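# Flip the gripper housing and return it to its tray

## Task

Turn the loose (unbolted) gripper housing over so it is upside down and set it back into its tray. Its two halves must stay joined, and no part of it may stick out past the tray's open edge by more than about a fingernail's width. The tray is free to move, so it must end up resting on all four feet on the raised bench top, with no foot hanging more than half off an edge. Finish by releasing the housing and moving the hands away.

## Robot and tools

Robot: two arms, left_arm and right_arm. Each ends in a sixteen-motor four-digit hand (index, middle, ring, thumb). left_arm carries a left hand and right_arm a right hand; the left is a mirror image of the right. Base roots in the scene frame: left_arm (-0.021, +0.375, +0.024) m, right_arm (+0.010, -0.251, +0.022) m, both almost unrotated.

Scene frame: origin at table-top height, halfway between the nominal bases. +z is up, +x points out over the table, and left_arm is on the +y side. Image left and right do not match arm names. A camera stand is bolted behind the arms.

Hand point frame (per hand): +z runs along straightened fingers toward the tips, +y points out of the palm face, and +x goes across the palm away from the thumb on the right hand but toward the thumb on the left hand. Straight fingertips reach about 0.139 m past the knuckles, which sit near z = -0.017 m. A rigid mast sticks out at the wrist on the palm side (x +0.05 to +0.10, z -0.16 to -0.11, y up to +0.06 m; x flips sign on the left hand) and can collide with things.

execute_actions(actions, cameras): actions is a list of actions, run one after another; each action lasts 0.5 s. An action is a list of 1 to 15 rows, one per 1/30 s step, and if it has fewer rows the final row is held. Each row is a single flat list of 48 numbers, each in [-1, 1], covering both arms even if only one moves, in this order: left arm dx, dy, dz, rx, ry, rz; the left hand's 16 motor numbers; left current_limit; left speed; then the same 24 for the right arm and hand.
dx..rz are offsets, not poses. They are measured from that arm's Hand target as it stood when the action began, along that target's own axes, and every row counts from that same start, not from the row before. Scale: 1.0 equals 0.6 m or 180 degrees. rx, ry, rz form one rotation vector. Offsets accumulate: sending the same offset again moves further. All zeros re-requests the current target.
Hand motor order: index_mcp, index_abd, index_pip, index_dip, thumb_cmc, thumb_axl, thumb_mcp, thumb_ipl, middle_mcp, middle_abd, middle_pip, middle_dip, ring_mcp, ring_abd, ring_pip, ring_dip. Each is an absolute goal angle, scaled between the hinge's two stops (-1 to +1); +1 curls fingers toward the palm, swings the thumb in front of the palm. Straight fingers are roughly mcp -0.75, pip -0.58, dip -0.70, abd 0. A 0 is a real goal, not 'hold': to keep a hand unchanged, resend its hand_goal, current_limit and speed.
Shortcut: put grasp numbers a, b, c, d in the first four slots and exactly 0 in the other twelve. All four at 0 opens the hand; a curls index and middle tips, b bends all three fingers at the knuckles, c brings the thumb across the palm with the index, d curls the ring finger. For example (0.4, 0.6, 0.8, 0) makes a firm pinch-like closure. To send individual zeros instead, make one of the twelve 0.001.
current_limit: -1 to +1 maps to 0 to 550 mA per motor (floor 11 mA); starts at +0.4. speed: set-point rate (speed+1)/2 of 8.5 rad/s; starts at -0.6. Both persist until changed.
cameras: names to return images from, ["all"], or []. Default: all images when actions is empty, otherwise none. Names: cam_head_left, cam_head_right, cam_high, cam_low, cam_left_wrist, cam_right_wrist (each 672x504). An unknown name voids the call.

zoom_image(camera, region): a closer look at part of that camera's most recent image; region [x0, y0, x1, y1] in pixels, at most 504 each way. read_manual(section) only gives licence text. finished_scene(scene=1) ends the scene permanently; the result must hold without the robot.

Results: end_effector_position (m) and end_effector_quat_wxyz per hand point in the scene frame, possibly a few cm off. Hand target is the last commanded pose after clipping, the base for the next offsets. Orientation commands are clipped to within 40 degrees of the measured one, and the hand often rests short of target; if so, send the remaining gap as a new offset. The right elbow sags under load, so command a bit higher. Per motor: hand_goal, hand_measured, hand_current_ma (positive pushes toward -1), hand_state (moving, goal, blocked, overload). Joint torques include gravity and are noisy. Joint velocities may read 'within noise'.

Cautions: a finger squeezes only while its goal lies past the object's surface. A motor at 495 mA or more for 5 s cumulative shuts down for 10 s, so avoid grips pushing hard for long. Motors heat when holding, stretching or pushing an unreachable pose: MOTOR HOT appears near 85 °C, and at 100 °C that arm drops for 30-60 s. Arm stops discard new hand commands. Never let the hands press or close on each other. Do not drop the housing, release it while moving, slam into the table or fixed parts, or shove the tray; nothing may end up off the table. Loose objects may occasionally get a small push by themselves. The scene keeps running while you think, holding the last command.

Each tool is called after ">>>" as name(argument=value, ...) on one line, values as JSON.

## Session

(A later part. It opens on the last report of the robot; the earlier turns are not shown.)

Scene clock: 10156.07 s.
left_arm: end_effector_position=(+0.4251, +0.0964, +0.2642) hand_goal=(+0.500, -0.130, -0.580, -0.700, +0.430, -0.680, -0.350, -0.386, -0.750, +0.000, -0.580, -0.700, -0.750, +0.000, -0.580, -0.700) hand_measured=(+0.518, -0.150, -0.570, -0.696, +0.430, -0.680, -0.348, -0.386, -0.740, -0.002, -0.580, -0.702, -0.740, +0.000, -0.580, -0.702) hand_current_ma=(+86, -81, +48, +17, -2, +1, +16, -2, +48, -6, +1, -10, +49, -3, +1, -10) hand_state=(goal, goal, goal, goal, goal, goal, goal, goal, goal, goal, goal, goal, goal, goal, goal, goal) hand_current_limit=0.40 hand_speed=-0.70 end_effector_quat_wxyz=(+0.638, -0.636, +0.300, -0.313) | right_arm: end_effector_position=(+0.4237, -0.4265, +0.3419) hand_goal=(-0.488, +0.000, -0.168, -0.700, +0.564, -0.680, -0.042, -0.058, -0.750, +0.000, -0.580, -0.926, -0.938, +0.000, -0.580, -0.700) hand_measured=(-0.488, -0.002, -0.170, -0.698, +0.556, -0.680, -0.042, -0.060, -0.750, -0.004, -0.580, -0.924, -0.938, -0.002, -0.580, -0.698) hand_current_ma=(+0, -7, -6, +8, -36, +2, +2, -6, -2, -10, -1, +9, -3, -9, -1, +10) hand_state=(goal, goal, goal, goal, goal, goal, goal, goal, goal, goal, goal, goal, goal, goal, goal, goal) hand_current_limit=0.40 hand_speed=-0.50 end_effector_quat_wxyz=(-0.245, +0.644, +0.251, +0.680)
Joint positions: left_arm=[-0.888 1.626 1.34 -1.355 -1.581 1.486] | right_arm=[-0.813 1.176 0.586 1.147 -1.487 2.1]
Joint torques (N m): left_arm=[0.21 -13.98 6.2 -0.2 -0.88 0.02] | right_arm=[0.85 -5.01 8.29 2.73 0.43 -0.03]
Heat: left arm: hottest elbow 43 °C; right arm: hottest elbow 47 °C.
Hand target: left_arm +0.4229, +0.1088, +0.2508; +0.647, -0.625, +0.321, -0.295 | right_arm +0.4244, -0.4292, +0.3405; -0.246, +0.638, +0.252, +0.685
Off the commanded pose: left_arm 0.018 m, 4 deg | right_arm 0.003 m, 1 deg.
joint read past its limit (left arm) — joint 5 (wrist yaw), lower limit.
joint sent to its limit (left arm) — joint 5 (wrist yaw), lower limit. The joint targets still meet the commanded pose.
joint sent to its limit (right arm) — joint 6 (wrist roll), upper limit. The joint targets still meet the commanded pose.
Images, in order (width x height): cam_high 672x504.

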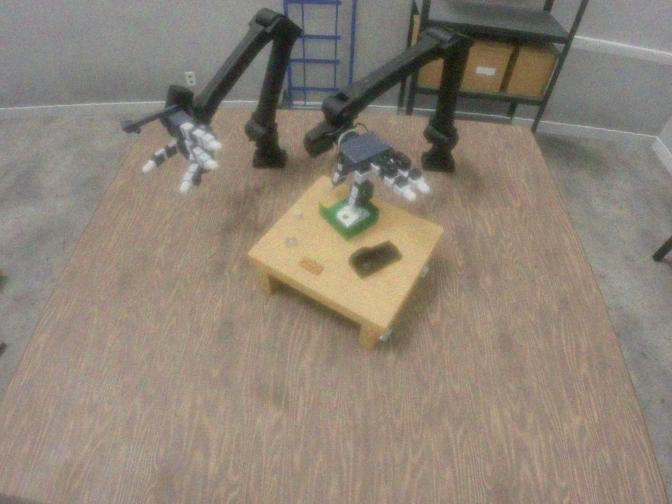

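>>> execute_actions(actions=[[[-0.015,0,0.015,0,0,0,0.5,-0.13,-0.58,-0.7,0.43,-0.68,-0.35,-0.386,-0.75,0.001,-0.58,-0.7,-0.75,0.001,-0.58,-0.7,0.4,-0.7,0,0,0,0,0,0,0,0,0.75,0,0,0,0,0,0,0,0,0,0,0,0,0,0.4,-0.5]]], cameras=["cam_high"])

>>> zoom_image(camera="cam_high", region=[325, 175, 385, 235])

Scene clock: 10167.40 s.
left_arm: end_effector_position=(+0.4265, +0.1032, +0.2631) hand_goal=(+0.500, -0.130, -0.580, -0.700, +0.430, -0.680, -0.350, -0.386, -0.750, +0.000, -0.580, -0.700, -0.750, +0.000, -0.580, -0.700) hand_measured=(+0.536, -0.168, -0.556, -0.692, +0.430, -0.680, -0.348, -0.386, -0.740, -0.002, -0.580, -0.702, -0.740, +0.000, -0.580, -0.702) hand_current_ma=(+184, -158, +109, +40, -2, +1, +16, -2, +48, -6, +1, -10, +49, -3, +1, -10) hand_state=(blocked, blocked, blocked, goal, goal, goal, goal, goal, goal, goal, goal, goal, goal, goal, goal, goal) hand_current_limit=0.40 hand_speed=-0.70 end_effector_quat_wxyz=(+0.637, -0.641, +0.292, -0.314) | right_arm: end_effector_position=(+0.4237, -0.4265, +0.3419) hand_goal=(-0.488, +0.000, -0.168, -0.700, +0.564, -0.680, -0.042, -0.058, -0.750, +0.000, -0.580, -0.926, -0.938, +0.000, -0.580, -0.700) hand_measured=(-0.488, -0.002, -0.170, -0.698, +0.556, -0.680, -0.042, -0.060, -0.750, -0.004, -0.580, -0.924, -0.938, -0.002, -0.580, -0.698) hand_current_ma=(+0, -7, -6, +8, -36, +2, +2, -6, -2, -10, -1, +9, -3, -9, -1, +10) hand_state=(goal, goal, goal, goal, goal, goal, goal, goal, goal, goal, goal, goal, goal, goal, goal, goal) hand_current_limit=0.40 hand_speed=-0.50 end_effector_quat_wxyz=(-0.245, +0.644, +0.251, +0.680)
Joint positions: left_arm=[-0.877 1.62 1.329 -1.363 -1.58 1.457] | right_arm=[-0.813 1.176 0.586 1.147 -1.487 2.1]
Joint torques (N m): left_arm=[1.2 -13.92 6.04 -0.49 -0.89 0.13] | right_arm=[0.85 -5.48 8.12 2.73 0.47 0.04]
Heat: left arm: hottest elbow 42 °C; right arm: hottest elbow 47 °C.
Hand target: left_arm +0.4244, +0.1214, +0.2513; +0.647, -0.625, +0.322, -0.295 | right_arm +0.4244, -0.4292, +0.3405; -0.246, +0.638, +0.252, +0.685
Off the commanded pose: left_arm 0.022 m, 5 deg | right_arm 0.003 m, 1 deg.
joint read past its limit (left arm) — joint 5 (wrist yaw), lower limit.
joint sent to its limit (left arm) — joint 5 (wrist yaw), lower limit. The joint targets still meet the commanded pose.
joint sent to its limit (right arm) — joint 6 (wrist roll), upper limit. The joint targets still meet the commanded pose.
Images, in order (width x height): cam_high 672x504.

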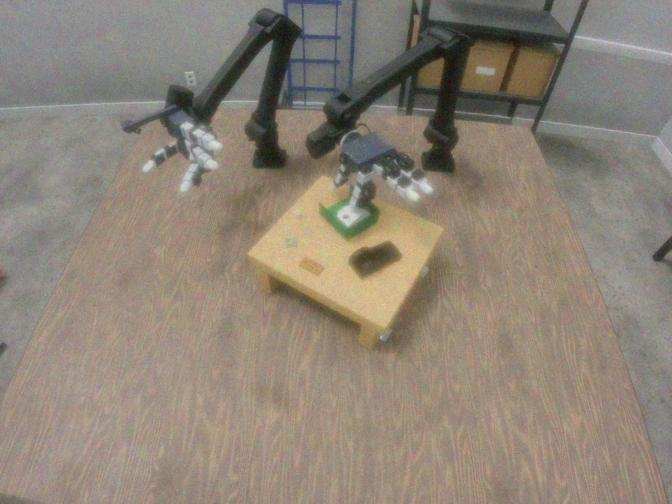

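Scaled by 8.400 from the camera's 672x504 image, which has a finer 960x720 frame.

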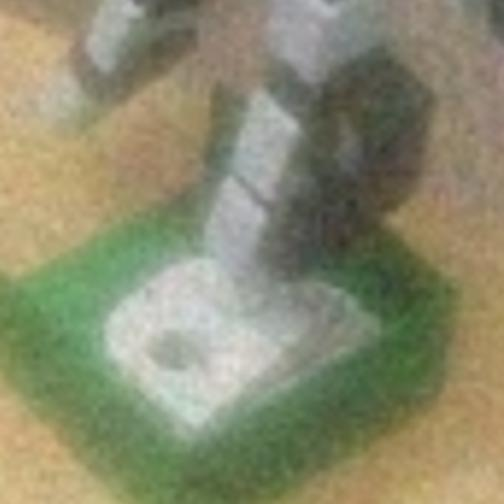

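>>> execute_actions(actions=[[[-0.015,-0.004,0.012,0,0,0,0.5,-0.13,-0.58,-0.7,0.43,-0.68,-0.35,-0.386,-0.75,0.001,-0.58,-0.7,-0.75,0.001,-0.58,-0.7,0.4,-0.7,0,0,0,0,0,0,0,0,0.75,0,0,0,0,0,0,0,0,0,0,0,0,0,0.4,-0.5]]], cameras=["cam_high"])

>>> zoom_image(camera="cam_high", region=[325, 175, 385, 235])

Scene clock: 10179.87 s.
left_arm: end_effector_position=(+0.4276, +0.1176, +0.2633) hand_goal=(+0.500, -0.130, -0.580, -0.700, +0.430, -0.680, -0.350, -0.386, -0.750, +0.000, -0.580, -0.700, -0.750, +0.000, -0.580, -0.700) hand_measured=(+0.540, -0.172, -0.554, -0.688, +0.430, -0.680, -0.348, -0.386, -0.740, -0.002, -0.580, -0.702, -0.740, +0.000, -0.580, -0.702) hand_current_ma=(+204, -178, +126, +51, -1, +1, +15, -2, +48, -6, +1, -10, +49, -3, +1, -10) hand_state=(blocked, blocked, blocked, goal, goal, goal, goal, goal, goal, goal, goal, goal, goal, goal, goal, goal) hand_current_limit=0.40 hand_speed=-0.70 end_effector_quat_wxyz=(+0.641, -0.642, +0.288, -0.305) | right_arm: end_effector_position=(+0.4237, -0.4265, +0.3419) hand_goal=(-0.488, +0.000, -0.168, -0.700, +0.564, -0.680, -0.042, -0.058, -0.750, +0.000, -0.580, -0.926, -0.938, +0.000, -0.580, -0.700) hand_measured=(-0.488, -0.002, -0.170, -0.698, +0.556, -0.680, -0.042, -0.060, -0.750, -0.004, -0.580, -0.924, -0.938, -0.002, -0.580, -0.698) hand_current_ma=(+0, -7, -6, +8, -36, +2, +2, -6, -2, -10, -1, +9, -3, -9, -1, +10) hand_state=(goal, goal, goal, goal, goal, goal, goal, goal, goal, goal, goal, goal, goal, goal, goal, goal) hand_current_limit=0.40 hand_speed=-0.50 end_effector_quat_wxyz=(-0.245, +0.644, +0.251, +0.680)
Joint positions: left_arm=[-0.857 1.609 1.316 -1.386 -1.58 1.44] | right_arm=[-0.813 1.176 0.586 1.147 -1.487 2.1]
Joint torques (N m): left_arm=[0.5 -14.1 6.3 -0.55 -0.9 0.11] | right_arm=[0.97 -5.42 8.25 2.63 0.5 0.01]
Heat: left arm: hottest elbow 42 °C; right arm: hottest elbow 47 °C.
Hand target: left_arm +0.4245, +0.1328, +0.2540; +0.647, -0.625, +0.322, -0.295 | right_arm +0.4244, -0.4292, +0.3405; -0.246, +0.638, +0.252, +0.685
Off the commanded pose: left_arm 0.018 m, 5 deg | right_arm 0.003 m, 1 deg.
joint read past its limit (left arm) — joint 5 (wrist yaw), lower limit.
joint sent to its limit (left arm) — joint 5 (wrist yaw), lower limit. The joint targets are off in orientation, not in position.
joint sent to its limit (right arm) — joint 6 (wrist roll), upper limit. The joint targets still meet the commanded pose.
Images, in order (width x height): cam_high 672x504.

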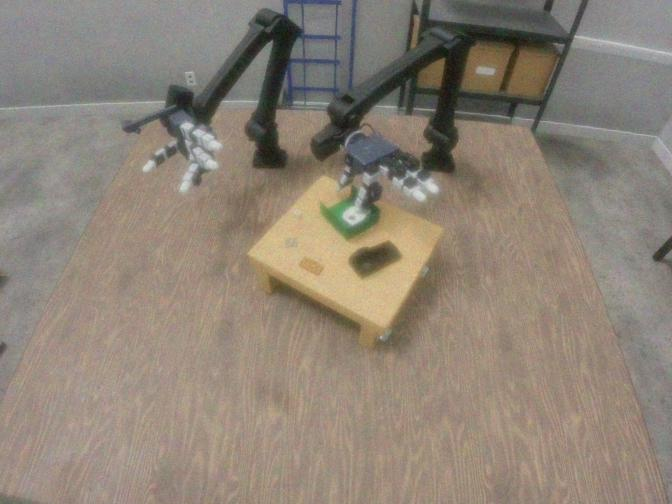

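Scaled by 8.400 from the camera's 672x504 image, which has a finer 960x720 frame.

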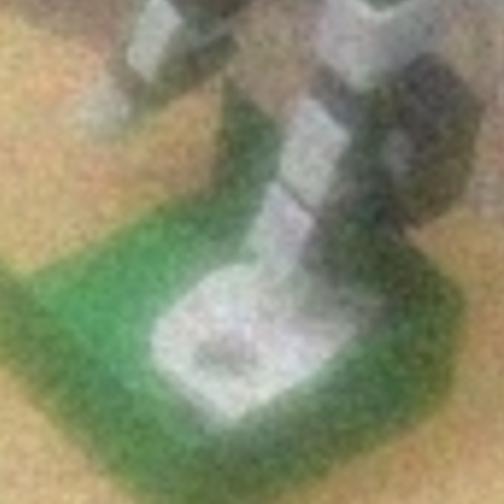

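>>> execute_actions(actions=[[[-0.01,0,0.008,0,0,0,0.5,-0.13,-0.58,-0.7,0.43,-0.68,-0.35,-0.386,-0.75,0.001,-0.58,-0.7,-0.75,0.001,-0.58,-0.7,0.4,-0.7,0,0,0,0,0,0,0,0,0.75,0,0,0,0,0,0,0,0,0,0,0,0,0,0.4,-0.5]]], cameras=["cam_high"])

>>> zoom_image(camera="cam_high", region=[325, 175, 385, 235])

Scene clock: 10191.07 s.
left_arm: end_effector_position=(+0.4272, +0.1220, +0.2630) hand_goal=(+0.500, -0.130, -0.580, -0.700, +0.430, -0.680, -0.350, -0.386, -0.750, +0.000, -0.580, -0.700, -0.750, +0.000, -0.580, -0.700) hand_measured=(+0.540, -0.176, -0.554, -0.688, +0.430, -0.680, -0.348, -0.386, -0.740, -0.002, -0.580, -0.702, -0.740, +0.000, -0.580, -0.702) hand_current_ma=(+204, -188, +126, +51, -1, +1, +15, -2, +48, -6, +1, -10, +49, -3, +1, -10) hand_state=(blocked, blocked, blocked, goal, goal, goal, goal, goal, goal, goal, goal, goal, goal, goal, goal, goal) hand_current_limit=0.40 hand_speed=-0.70 end_effector_quat_wxyz=(+0.642, -0.644, +0.285, -0.304) | right_arm: end_effector_position=(+0.4237, -0.4265, +0.3419) hand_goal=(-0.488, +0.000, -0.168, -0.700, +0.564, -0.680, -0.042, -0.058, -0.750, +0.000, -0.580, -0.926, -0.938, +0.000, -0.580, -0.700) hand_measured=(-0.488, -0.002, -0.170, -0.698, +0.556, -0.680, -0.042, -0.060, -0.750, -0.004, -0.580, -0.924, -0.938, -0.002, -0.580, -0.698) hand_current_ma=(+0, -7, -6, +8, -36, +2, +2, -6, -2, -10, -1, +9, -3, -9, -1, +10) hand_state=(goal, goal, goal, goal, goal, goal, goal, goal, goal, goal, goal, goal, goal, goal, goal, goal) hand_current_limit=0.40 hand_speed=-0.50 end_effector_quat_wxyz=(-0.245, +0.644, +0.251, +0.680)
Joint positions: left_arm=[-0.851 1.606 1.311 -1.404 -1.58 1.417] | right_arm=[-0.813 1.176 0.586 1.147 -1.487 2.1]
Joint torques (N m): left_arm=[1.26 -14.27 6.16 -0.54 -0.88 0.15] | right_arm=[1.26 -5.01 8.27 2.71 0.42 -0.02]
Heat: left arm: hottest elbow 41 °C; right arm: hottest elbow 47 °C.
Hand target: left_arm +0.4245, +0.1405, +0.2545; +0.647, -0.625, +0.322, -0.295 | right_arm +0.4244, -0.4292, +0.3405; -0.246, +0.638, +0.252, +0.685
Off the commanded pose: left_arm 0.021 m, 5 deg | right_arm 0.003 m, 1 deg.
joint read past its limit (left arm) — joint 5 (wrist yaw), lower limit.
joint sent to its limit (left arm) — joint 5 (wrist yaw), lower limit. The joint targets are off in orientation, not in position.
joint sent to its limit (right arm) — joint 6 (wrist roll), upper limit. The joint targets still meet the commanded pose.
Images, in order (width x height): cam_high 672x504.

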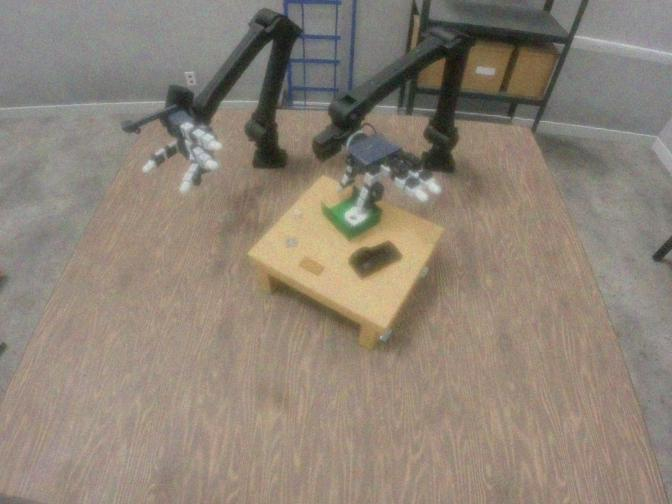

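Scaled by 8.400 from the camera's 672x504 image, which has a finer 960x720 frame.

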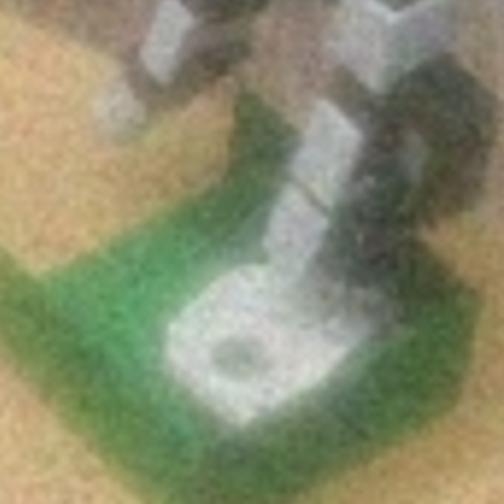

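>>> execute_actions(actions=[[[0.035,-0.004,-0.016,0,0,0,0.5,-0.13,-0.58,-0.7,0.43,-0.68,-0.35,-0.386,-0.75,0.001,-0.58,-0.7,-0.75,0.001,-0.58,-0.7,0.4,-0.7,0,0,0,0,0,0,0,0,0.75,0,0,0,0,0,0,0,0,0,0,0,0,0,0.4,-0.5]],[[0.018,-0.012,-0.008,0,0,0,0.5,-0.13,-0.58,-0.7,0.43,-0.68,-0.35,-0.386,-0.75,0.001,-0.58,-0.7,-0.75,0.001,-0.58,-0.7,0.4,-0.7,0,0,0,0,0,0,0,0,0.75,0,0,0,0,0,0,0,0,0,0,0,0,0,0.4,-0.5]]], cameras=["cam_high"])

>>> zoom_image(camera="cam_high", region=[325, 175, 385, 235])

Scene clock: 10199.93 s.
left_arm: end_effector_position=(+0.4290, +0.1139, +0.2658) hand_goal=(+0.500, -0.130, -0.580, -0.700, +0.430, -0.680, -0.350, -0.386, -0.750, +0.000, -0.580, -0.700, -0.750, +0.000, -0.580, -0.700) hand_measured=(+0.526, -0.136, -0.560, -0.688, +0.430, -0.680, -0.348, -0.386, -0.740, -0.002, -0.580, -0.702, -0.740, +0.000, -0.580, -0.702) hand_current_ma=(+135, -25, +94, +51, -1, +1, +15, -2, +48, -6, +1, -10, +49, -3, +1, -10) hand_state=(blocked, goal, blocked, goal, goal, goal, goal, goal, goal, goal, goal, goal, goal, goal, goal, goal) hand_current_limit=0.40 hand_speed=-0.70 end_effector_quat_wxyz=(+0.644, -0.639, +0.295, -0.300) | right_arm: end_effector_position=(+0.4237, -0.4265, +0.3419) hand_goal=(-0.488, +0.000, -0.168, -0.700, +0.564, -0.680, -0.042, -0.058, -0.750, +0.000, -0.580, -0.926, -0.938, +0.000, -0.580, -0.700) hand_measured=(-0.488, -0.002, -0.170, -0.698, +0.556, -0.680, -0.042, -0.060, -0.750, -0.004, -0.580, -0.924, -0.938, -0.002, -0.580, -0.698) hand_current_ma=(+0, -7, -6, +8, -36, +2, +2, -6, -2, -10, -1, +9, -3, -9, -1, +10) hand_state=(goal, goal, goal, goal, goal, goal, goal, goal, goal, goal, goal, goal, goal, goal, goal, goal) hand_current_limit=0.40 hand_speed=-0.50 end_effector_quat_wxyz=(-0.245, +0.644, +0.251, +0.680)
Joint positions: left_arm=[-0.859 1.625 1.343 -1.429 -1.58 1.428] | right_arm=[-0.813 1.176 0.586 1.147 -1.487 2.1]
Joint torques (N m): left_arm=[-1.26 -11.75 10.32 -0.23 -0.86 0.21] | right_arm=[0.91 -4.84 8.38 2.56 0.46 0.06]
Heat: left arm: hottest elbow 41 °C; right arm: hottest elbow 47 °C.
Hand target: left_arm +0.4331, +0.1062, +0.2624; +0.647, -0.625, +0.322, -0.295 | right_arm +0.4244, -0.4292, +0.3405; -0.246, +0.638, +0.252, +0.685
Off the commanded pose: left_arm 0.009 m, 3 deg | right_arm 0.003 m, 1 deg.
joint read past its limit (left arm) — joint 5 (wrist yaw), lower limit.
joint sent to its limit (left arm) — joint 5 (wrist yaw), lower limit. The joint targets still meet the commanded pose.
joint sent to its limit (right arm) — joint 6 (wrist roll), upper limit. The joint targets still meet the commanded pose.
Images, in order (width x height): cam_high 672x504.

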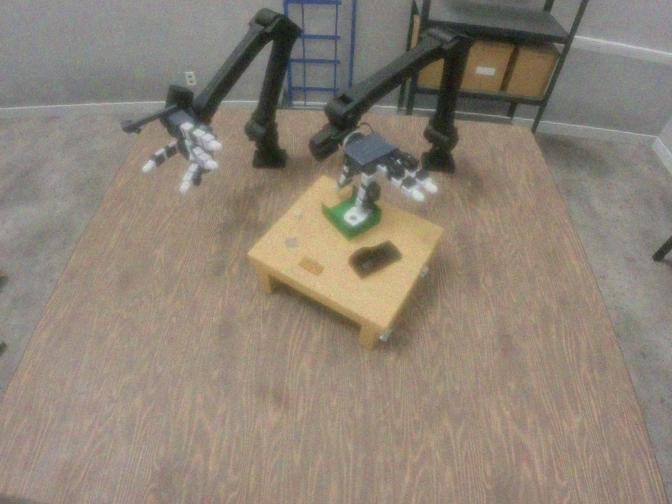

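Scaled by 8.400 from the camera's 672x504 image, which has a finer 960x720 frame.

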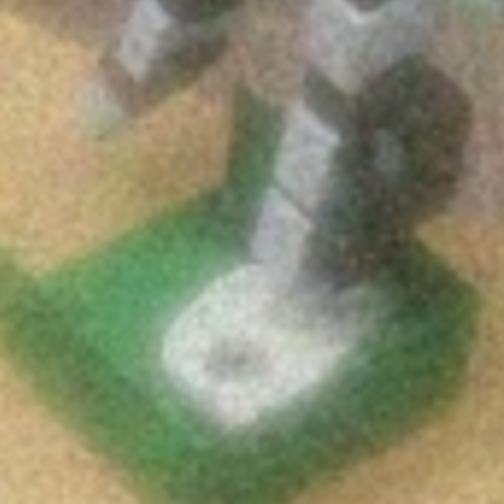

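>>> execute_actions(actions=[[[0.004,-0.02,-0.016,0,0,0,0.5,-0.13,-0.58,-0.7,0.43,-0.68,-0.35,-0.386,-0.75,0.001,-0.58,-0.7,-0.75,0.001,-0.58,-0.7,0.4,-0.7,0,0,0,0,0,0,0,0,0.75,0,0,0,0,0,0,0,0,0,0,0,0,0,0.4,-0.5]],[[0,-0.03,0,0,0,0,0.5,-0.13,-0.58,-0.7,0.43,-0.68,-0.35,-0.386,-0.75,0.001,-0.58,-0.7,-0.75,0.001,-0.58,-0.7,0.4,-0.7,0,0,0,0,0,0,0,0,0.75,0,0,0,0,0,0,0,0,0,0,0,0,0,0.4,-0.5]],[[0,-0.05,0,0,0,0,0.5,-0.13,-0.58,-0.7,0.43,-0.68,-0.35,-0.386,-0.75,0.001,-0.58,-0.7,-0.75,0.001,-0.58,-0.7,0.4,-0.7,0,0,0,0,0,0,0,0,0.75,0,0,0,0,0,0,0,0,0,0,0,0,0,0.4,-0.5]]], cameras=["cam_high"])

>>> zoom_image(camera="cam_high", region=[325, 175, 385, 235])

Scene clock: 10211.23 s.
left_arm: end_effector_position=(+0.4263, +0.1025, +0.3006) hand_goal=(+0.500, -0.130, -0.580, -0.700, +0.430, -0.680, -0.350, -0.386, -0.750, +0.000, -0.580, -0.700, -0.750, +0.000, -0.580, -0.700) hand_measured=(+0.504, -0.134, -0.578, -0.698, +0.430, -0.680, -0.348, -0.386, -0.740, -0.002, -0.580, -0.702, -0.740, +0.000, -0.580, -0.702) hand_current_ma=(+16, -12, +13, +11, +0, +1, +15, -2, +48, -6, +1, -10, +49, -3, +1, -10) hand_state=(goal, goal, goal, goal, goal, goal, goal, goal, goal, goal, goal, goal, goal, goal, goal, goal) hand_current_limit=0.40 hand_speed=-0.70 end_effector_quat_wxyz=(+0.652, -0.625, +0.325, -0.281) | right_arm: end_effector_position=(+0.4237, -0.4265, +0.3419) hand_goal=(-0.488, +0.000, -0.168, -0.700, +0.564, -0.680, -0.042, -0.058, -0.750, +0.000, -0.580, -0.926, -0.938, +0.000, -0.580, -0.700) hand_measured=(-0.488, -0.002, -0.170, -0.698, +0.556, -0.680, -0.042, -0.060, -0.750, -0.004, -0.580, -0.924, -0.938, -0.002, -0.580, -0.698) hand_current_ma=(+0, -7, -6, +8, -36, +2, +2, -6, -2, -10, -1, +9, -3, -9, -1, +10) hand_state=(goal, goal, goal, goal, goal, goal, goal, goal, goal, goal, goal, goal, goal, goal, goal, goal) hand_current_limit=0.40 hand_speed=-0.50 end_effector_quat_wxyz=(-0.245, +0.644, +0.251, +0.680)
Joint positions: left_arm=[-0.878 1.625 1.441 -1.506 -1.58 1.524] | right_arm=[-0.813 1.176 0.586 1.147 -1.487 2.1]
Joint torques (N m): left_arm=[-1.03 -15.62 11.29 -0.06 -0.89 0.12] | right_arm=[1.03 -4.72 8.34 2.74 0.46 0.02]
Heat: left arm: hottest elbow 43 °C; right arm: hottest elbow 47 °C.
Hand target: left_arm +0.4283, +0.0958, +0.3221; +0.647, -0.625, +0.322, -0.295 | right_arm +0.4244, -0.4292, +0.3405; -0.246, +0.638, +0.252, +0.685
Off the commanded pose: left_arm 0.023 m, 2 deg | right_arm 0.003 m, 1 deg.
joint read past its limit (left arm) — joint 5 (wrist yaw), lower limit.
joint sent to its limit (left arm) — joint 5 (wrist yaw), lower limit. The joint targets still meet the commanded pose.
joint sent to its limit (right arm) — joint 6 (wrist roll), upper limit. The joint targets still meet the commanded pose.
Images, in order (width x height): cam_high 672x504.

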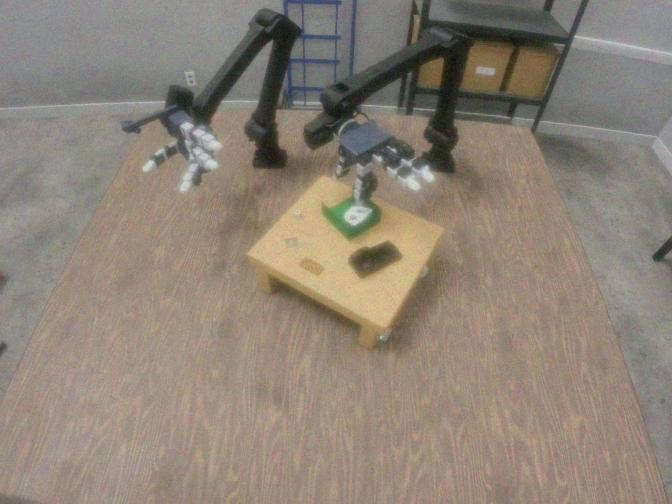

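Scaled by 8.400 from the camera's 672x504 image, which has a finer 960x720 frame.

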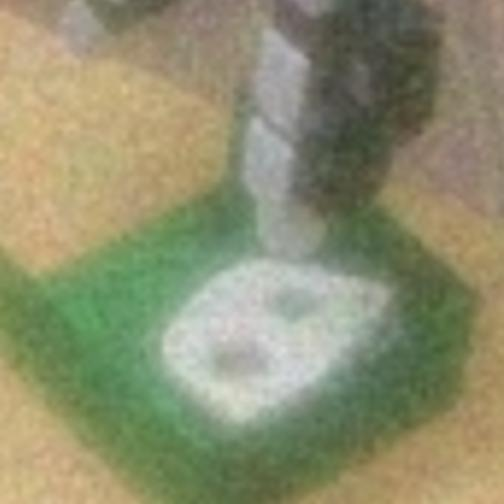

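>>> execute_actions(actions=[[[-0.0277,-0.055,0.041,0,-0.0241,0,0.3,-0.13,-0.58,-0.7,0.43,-0.68,-0.35,-0.386,-0.75,0.001,-0.58,-0.7,-0.75,0.001,-0.58,-0.7,0.4,-0.7,0,0,0,0,0,0,0,0,0.75,0,0,0,0,0,0,0,0,0,0,0,0,0,0.4,-0.5]],[[-0.0238,-0.045,0.043,0,-0.0241,0,0,0.001,-0.9,-0.9,0.001,-0.68,-0.35,-0.386,-0.95,0.001,-0.9,-0.9,-0.95,0.001,-0.9,-0.9,0.4,-0.7,0,0,0,0,0,0,0,0,0.75,0,0,0,0,0,0,0,0,0,0,0,0,0,0.4,-0.5]],[[-0.018,-0.04,0.044,0,-0.0241,0,-0.9,0.001,-0.9,-0.9,0.001,-0.68,-0.35,-0.386,-0.95,0.001,-0.9,-0.9,-0.95,0.001,-0.9,-0.9,0.4,-0.7,0,0,0,0,0,0,0,0,0.75,0,0,0,0,0,0,0,0,0,0,0,0,0,0.4,-0.5]],[[-0.0138,-0.04,0.045,0,-0.0241,0,-0.9,0.001,-0.9,-0.9,0.001,-0.68,-0.35,-0.386,-0.95,0.001,-0.9,-0.9,-0.95,0.001,-0.9,-0.9,0.4,-0.7,0,0,0,0,0,0,0,0,0.75,0,0,0,0,0,0,0,0,0,0,0,0,0,0.4,-0.5]],[[-0.0108,-0.03,0.046,0,-0.0241,0,-0.9,0.001,-0.9,-0.9,0.001,-0.68,-0.35,-0.386,-0.95,0.001,-0.9,-0.9,-0.95,0.001,-0.9,-0.9,0.4,-0.7,0,0,0,0,0,0,0,0,0.75,0,0,0,0,0,0,0,0,0,0,0,0,0,0.4,-0.5]]], cameras=[])

>>> execute_actions(actions=[[[0,0.1257,-0.1097,-0.1667,0,0,-0.9,0.001,-0.9,-0.9,0.001,-0.68,-0.35,-0.386,-0.95,0.001,-0.9,-0.9,-0.95,0.001,-0.9,-0.9,0.4,-0.7,0,0,0,0,0,0,0,0,0.75,0,0,0,0,0,0,0,0,0,0,0,0,0,0.4,-0.5]],[[0,0.1257,-0.1097,-0.1667,0,0,-0.9,0.001,-0.9,-0.9,0.001,-0.68,-0.35,-0.386,-0.95,0.001,-0.9,-0.9,-0.95,0.001,-0.9,-0.9,0.4,-0.7,0,0,0,0,0,0,0,0,0.75,0,0,0,0,0,0,0,0,0,0,0,0,0,0.4,-0.5]],[[0,0.1257,-0.1097,-0.1667,0,0,-0.9,0.001,-0.9,-0.9,0.001,-0.68,-0.35,-0.386,-0.95,0.001,-0.9,-0.9,-0.95,0.001,-0.9,-0.9,0.4,-0.7,0,0,0,0,0,0,0,0,0.75,0,0,0,0,0,0,0,0,0,0,0,0,0,0.4,-0.5]]], cameras=["cam_left_wrist","cam_high"])

>>> zoom_image(camera="cam_left_wrist", region=[200, 30, 400, 200])

>>> zoom_image(camera="cam_high", region=[320, 180, 385, 240])

Scene clock: 10229.77 s.
left_arm: end_effector_position=(+0.4772, +0.2283, +0.4312) hand_goal=(-0.900, +0.000, -0.900, -0.900, +0.000, -0.680, -0.350, -0.386, -0.950, +0.000, -0.900, -0.900, -0.950, +0.000, -0.900, -0.900) hand_measured=(-0.880, -0.004, -0.894, -0.898, +0.012, -0.680, -0.348, -0.386, -0.930, -0.002, -0.894, -0.896, -0.928, +0.000, -0.894, -0.896) hand_current_ma=(+95, -15, +29, +13, +53, +1, +13, -2, +101, -6, +29, +14, +105, -3, +27, +14) hand_state=(goal, goal, goal, goal, goal, goal, goal, goal, blocked, goal, goal, goal, blocked, goal, goal, goal) hand_current_limit=0.40 hand_speed=-0.70 end_effector_quat_wxyz=(+0.685, -0.660, +0.246, -0.189) | right_arm: end_effector_position=(+0.4237, -0.4265, +0.3419) hand_goal=(-0.488, +0.000, -0.168, -0.700, +0.564, -0.680, -0.042, -0.058, -0.750, +0.000, -0.580, -0.926, -0.938, +0.000, -0.580, -0.700) hand_measured=(-0.488, -0.002, -0.170, -0.698, +0.556, -0.680, -0.042, -0.060, -0.750, -0.004, -0.580, -0.924, -0.938, -0.002, -0.580, -0.698) hand_current_ma=(+0, -7, -6, +8, -36, +2, +2, -6, -2, -10, -1, +9, -3, -9, -1, +10) hand_state=(goal, goal, goal, goal, goal, goal, goal, goal, goal, goal, goal, goal, goal, goal, goal, goal) hand_current_limit=0.40 hand_speed=-0.50 end_effector_quat_wxyz=(-0.245, +0.644, +0.251, +0.680)
Joint positions: left_arm=[-0.621 1.562 1.71 -1.588 -1.58 1.788] | right_arm=[-0.813 1.176 0.586 1.147 -1.487 2.1]
Joint torques (N m): left_arm=[-0.79 -14.86 11.85 0.85 -0.93 0.13] | right_arm=[0.56 -5.13 8.17 2.59 0.42 0.03]
Heat: left arm: hottest elbow 44 °C; right arm: hottest elbow 47 °C.
Hand target: left_arm +0.4800, +0.2257, +0.4529; +0.696, -0.670, +0.194, -0.172 | right_arm +0.4244, -0.4292, +0.3405; -0.246, +0.638, +0.252, +0.685
Off the commanded pose: left_arm 0.022 m, 7 deg | right_arm 0.003 m, 1 deg.
joint read past its limit (left arm) — joint 5 (wrist yaw), lower limit.
joint sent to its limit (left arm) — joint 5 (wrist yaw), lower limit. The joint targets are off in orientation, not in position.
joint sent to its limit (right arm) — joint 6 (wrist roll), upper limit. The joint targets still meet the commanded pose.
No camera images: "cameras" was empty.

Scene clock: 10232.03 s.
left_arm: end_effector_position=(+0.3403, +0.0121, +0.3520) hand_goal=(-0.900, +0.000, -0.900, -0.900, +0.000, -0.680, -0.350, -0.386, -0.950, +0.000, -0.900, -0.900, -0.950, +0.000, -0.900, -0.900) hand_measured=(-0.894, -0.004, -0.898, -0.898, +0.002, -0.680, -0.348, -0.386, -0.942, -0.002, -0.898, -0.898, -0.942, +0.000, -0.898, -0.898) hand_current_ma=(+29, -12, +10, +10, +12, +1, +17, -2, +35, -6, +10, +11, +37, -3, +9, +11) hand_state=(goal, goal, goal, goal, goal, goal, goal, goal, goal, goal, goal, goal, goal, goal, goal, goal) hand_current_limit=0.40 hand_speed=-0.70 end_effector_quat_wxyz=(+0.005, +0.963, -0.268, +0.033) | right_arm: end_effector_position=(+0.4237, -0.4265, +0.3419) hand_goal=(-0.488, +0.000, -0.168, -0.700, +0.564, -0.680, -0.042, -0.058, -0.750, +0.000, -0.580, -0.926, -0.938, +0.000, -0.580, -0.700) hand_measured=(-0.488, -0.002, -0.170, -0.698, +0.556, -0.680, -0.042, -0.060, -0.750, -0.004, -0.580, -0.924, -0.938, -0.002, -0.580, -0.698) hand_current_ma=(+0, -7, -6, +8, -36, +2, +2, -6, -2, -10, -1, +9, -3, -9, -1, +10) hand_state=(goal, goal, goal, goal, goal, goal, goal, goal, goal, goal, goal, goal, goal, goal, goal, goal) hand_current_limit=0.40 hand_speed=-0.50 end_effector_quat_wxyz=(-0.245, +0.644, +0.251, +0.680)
Joint positions: left_arm=[-0.622 1.552 1.721 -1.674 -0.013 1.486] | right_arm=[-0.813 1.176 0.586 1.147 -1.487 2.1]
Joint torques (N m): left_arm=[-0.32 -12.51 10.63 0.25 0.18 -0.11] | right_arm=[0.73 -5.6 8.12 2.78 0.46 0]
Heat: left arm: hottest elbow 44 °C; right arm: hottest elbow 47 °C.
Hand target: left_arm +0.3487, +0.0057, +0.3574; -0.018, +0.966, -0.259, -0.016 | right_arm +0.4244, -0.4292, +0.3405; -0.246, +0.638, +0.252, +0.685
Off the commanded pose: left_arm 0.012 m, 6 deg | right_arm 0.003 m, 1 deg.
joint sent to its limit (left arm) — joint 4 (wrist pitch), lower limit. The joint targets are off in orientation, not in position.
joint sent to its limit (right arm) — joint 6 (wrist roll), upper limit. The joint targets still meet the commanded pose.
camera_calibration:
cam_left_wrist: T_world_to_cam=[[-0.341839, 0.939622, -0.016002, 0.0759908], [0.603416, 0.232516, 0.762775, -0.526226], [0.720441, 0.25109, -0.646466, 0.10154], [0, 0, 0, 1]] pos_world=[0.270356, 0.0254574, 0.46825]
Images, in order (width x height): cam_high 672x504, cam_left_wrist 672x504.

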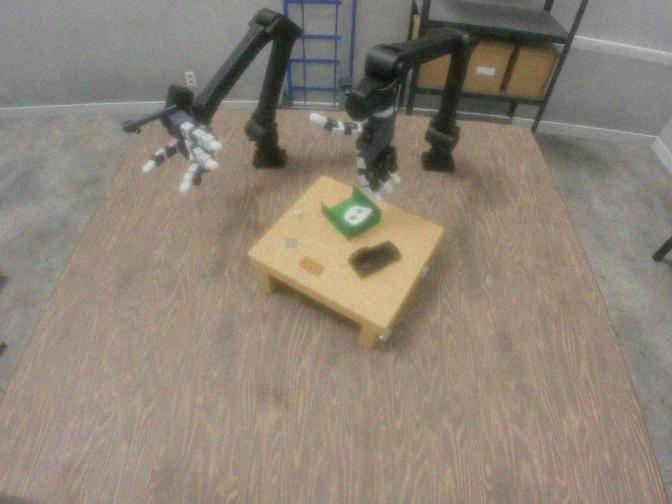

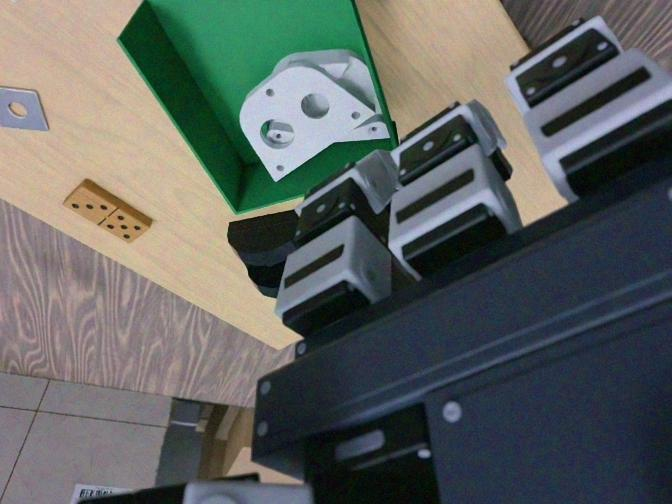

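Scaled by 2.520 from the camera's 672x504 image, which has a finer 960x720 frame.

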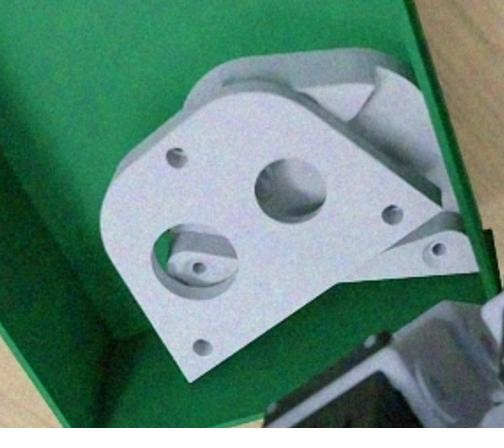

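Scaled by 7.754 from the camera's 672x504 image, which has a finer 960x720 frame.

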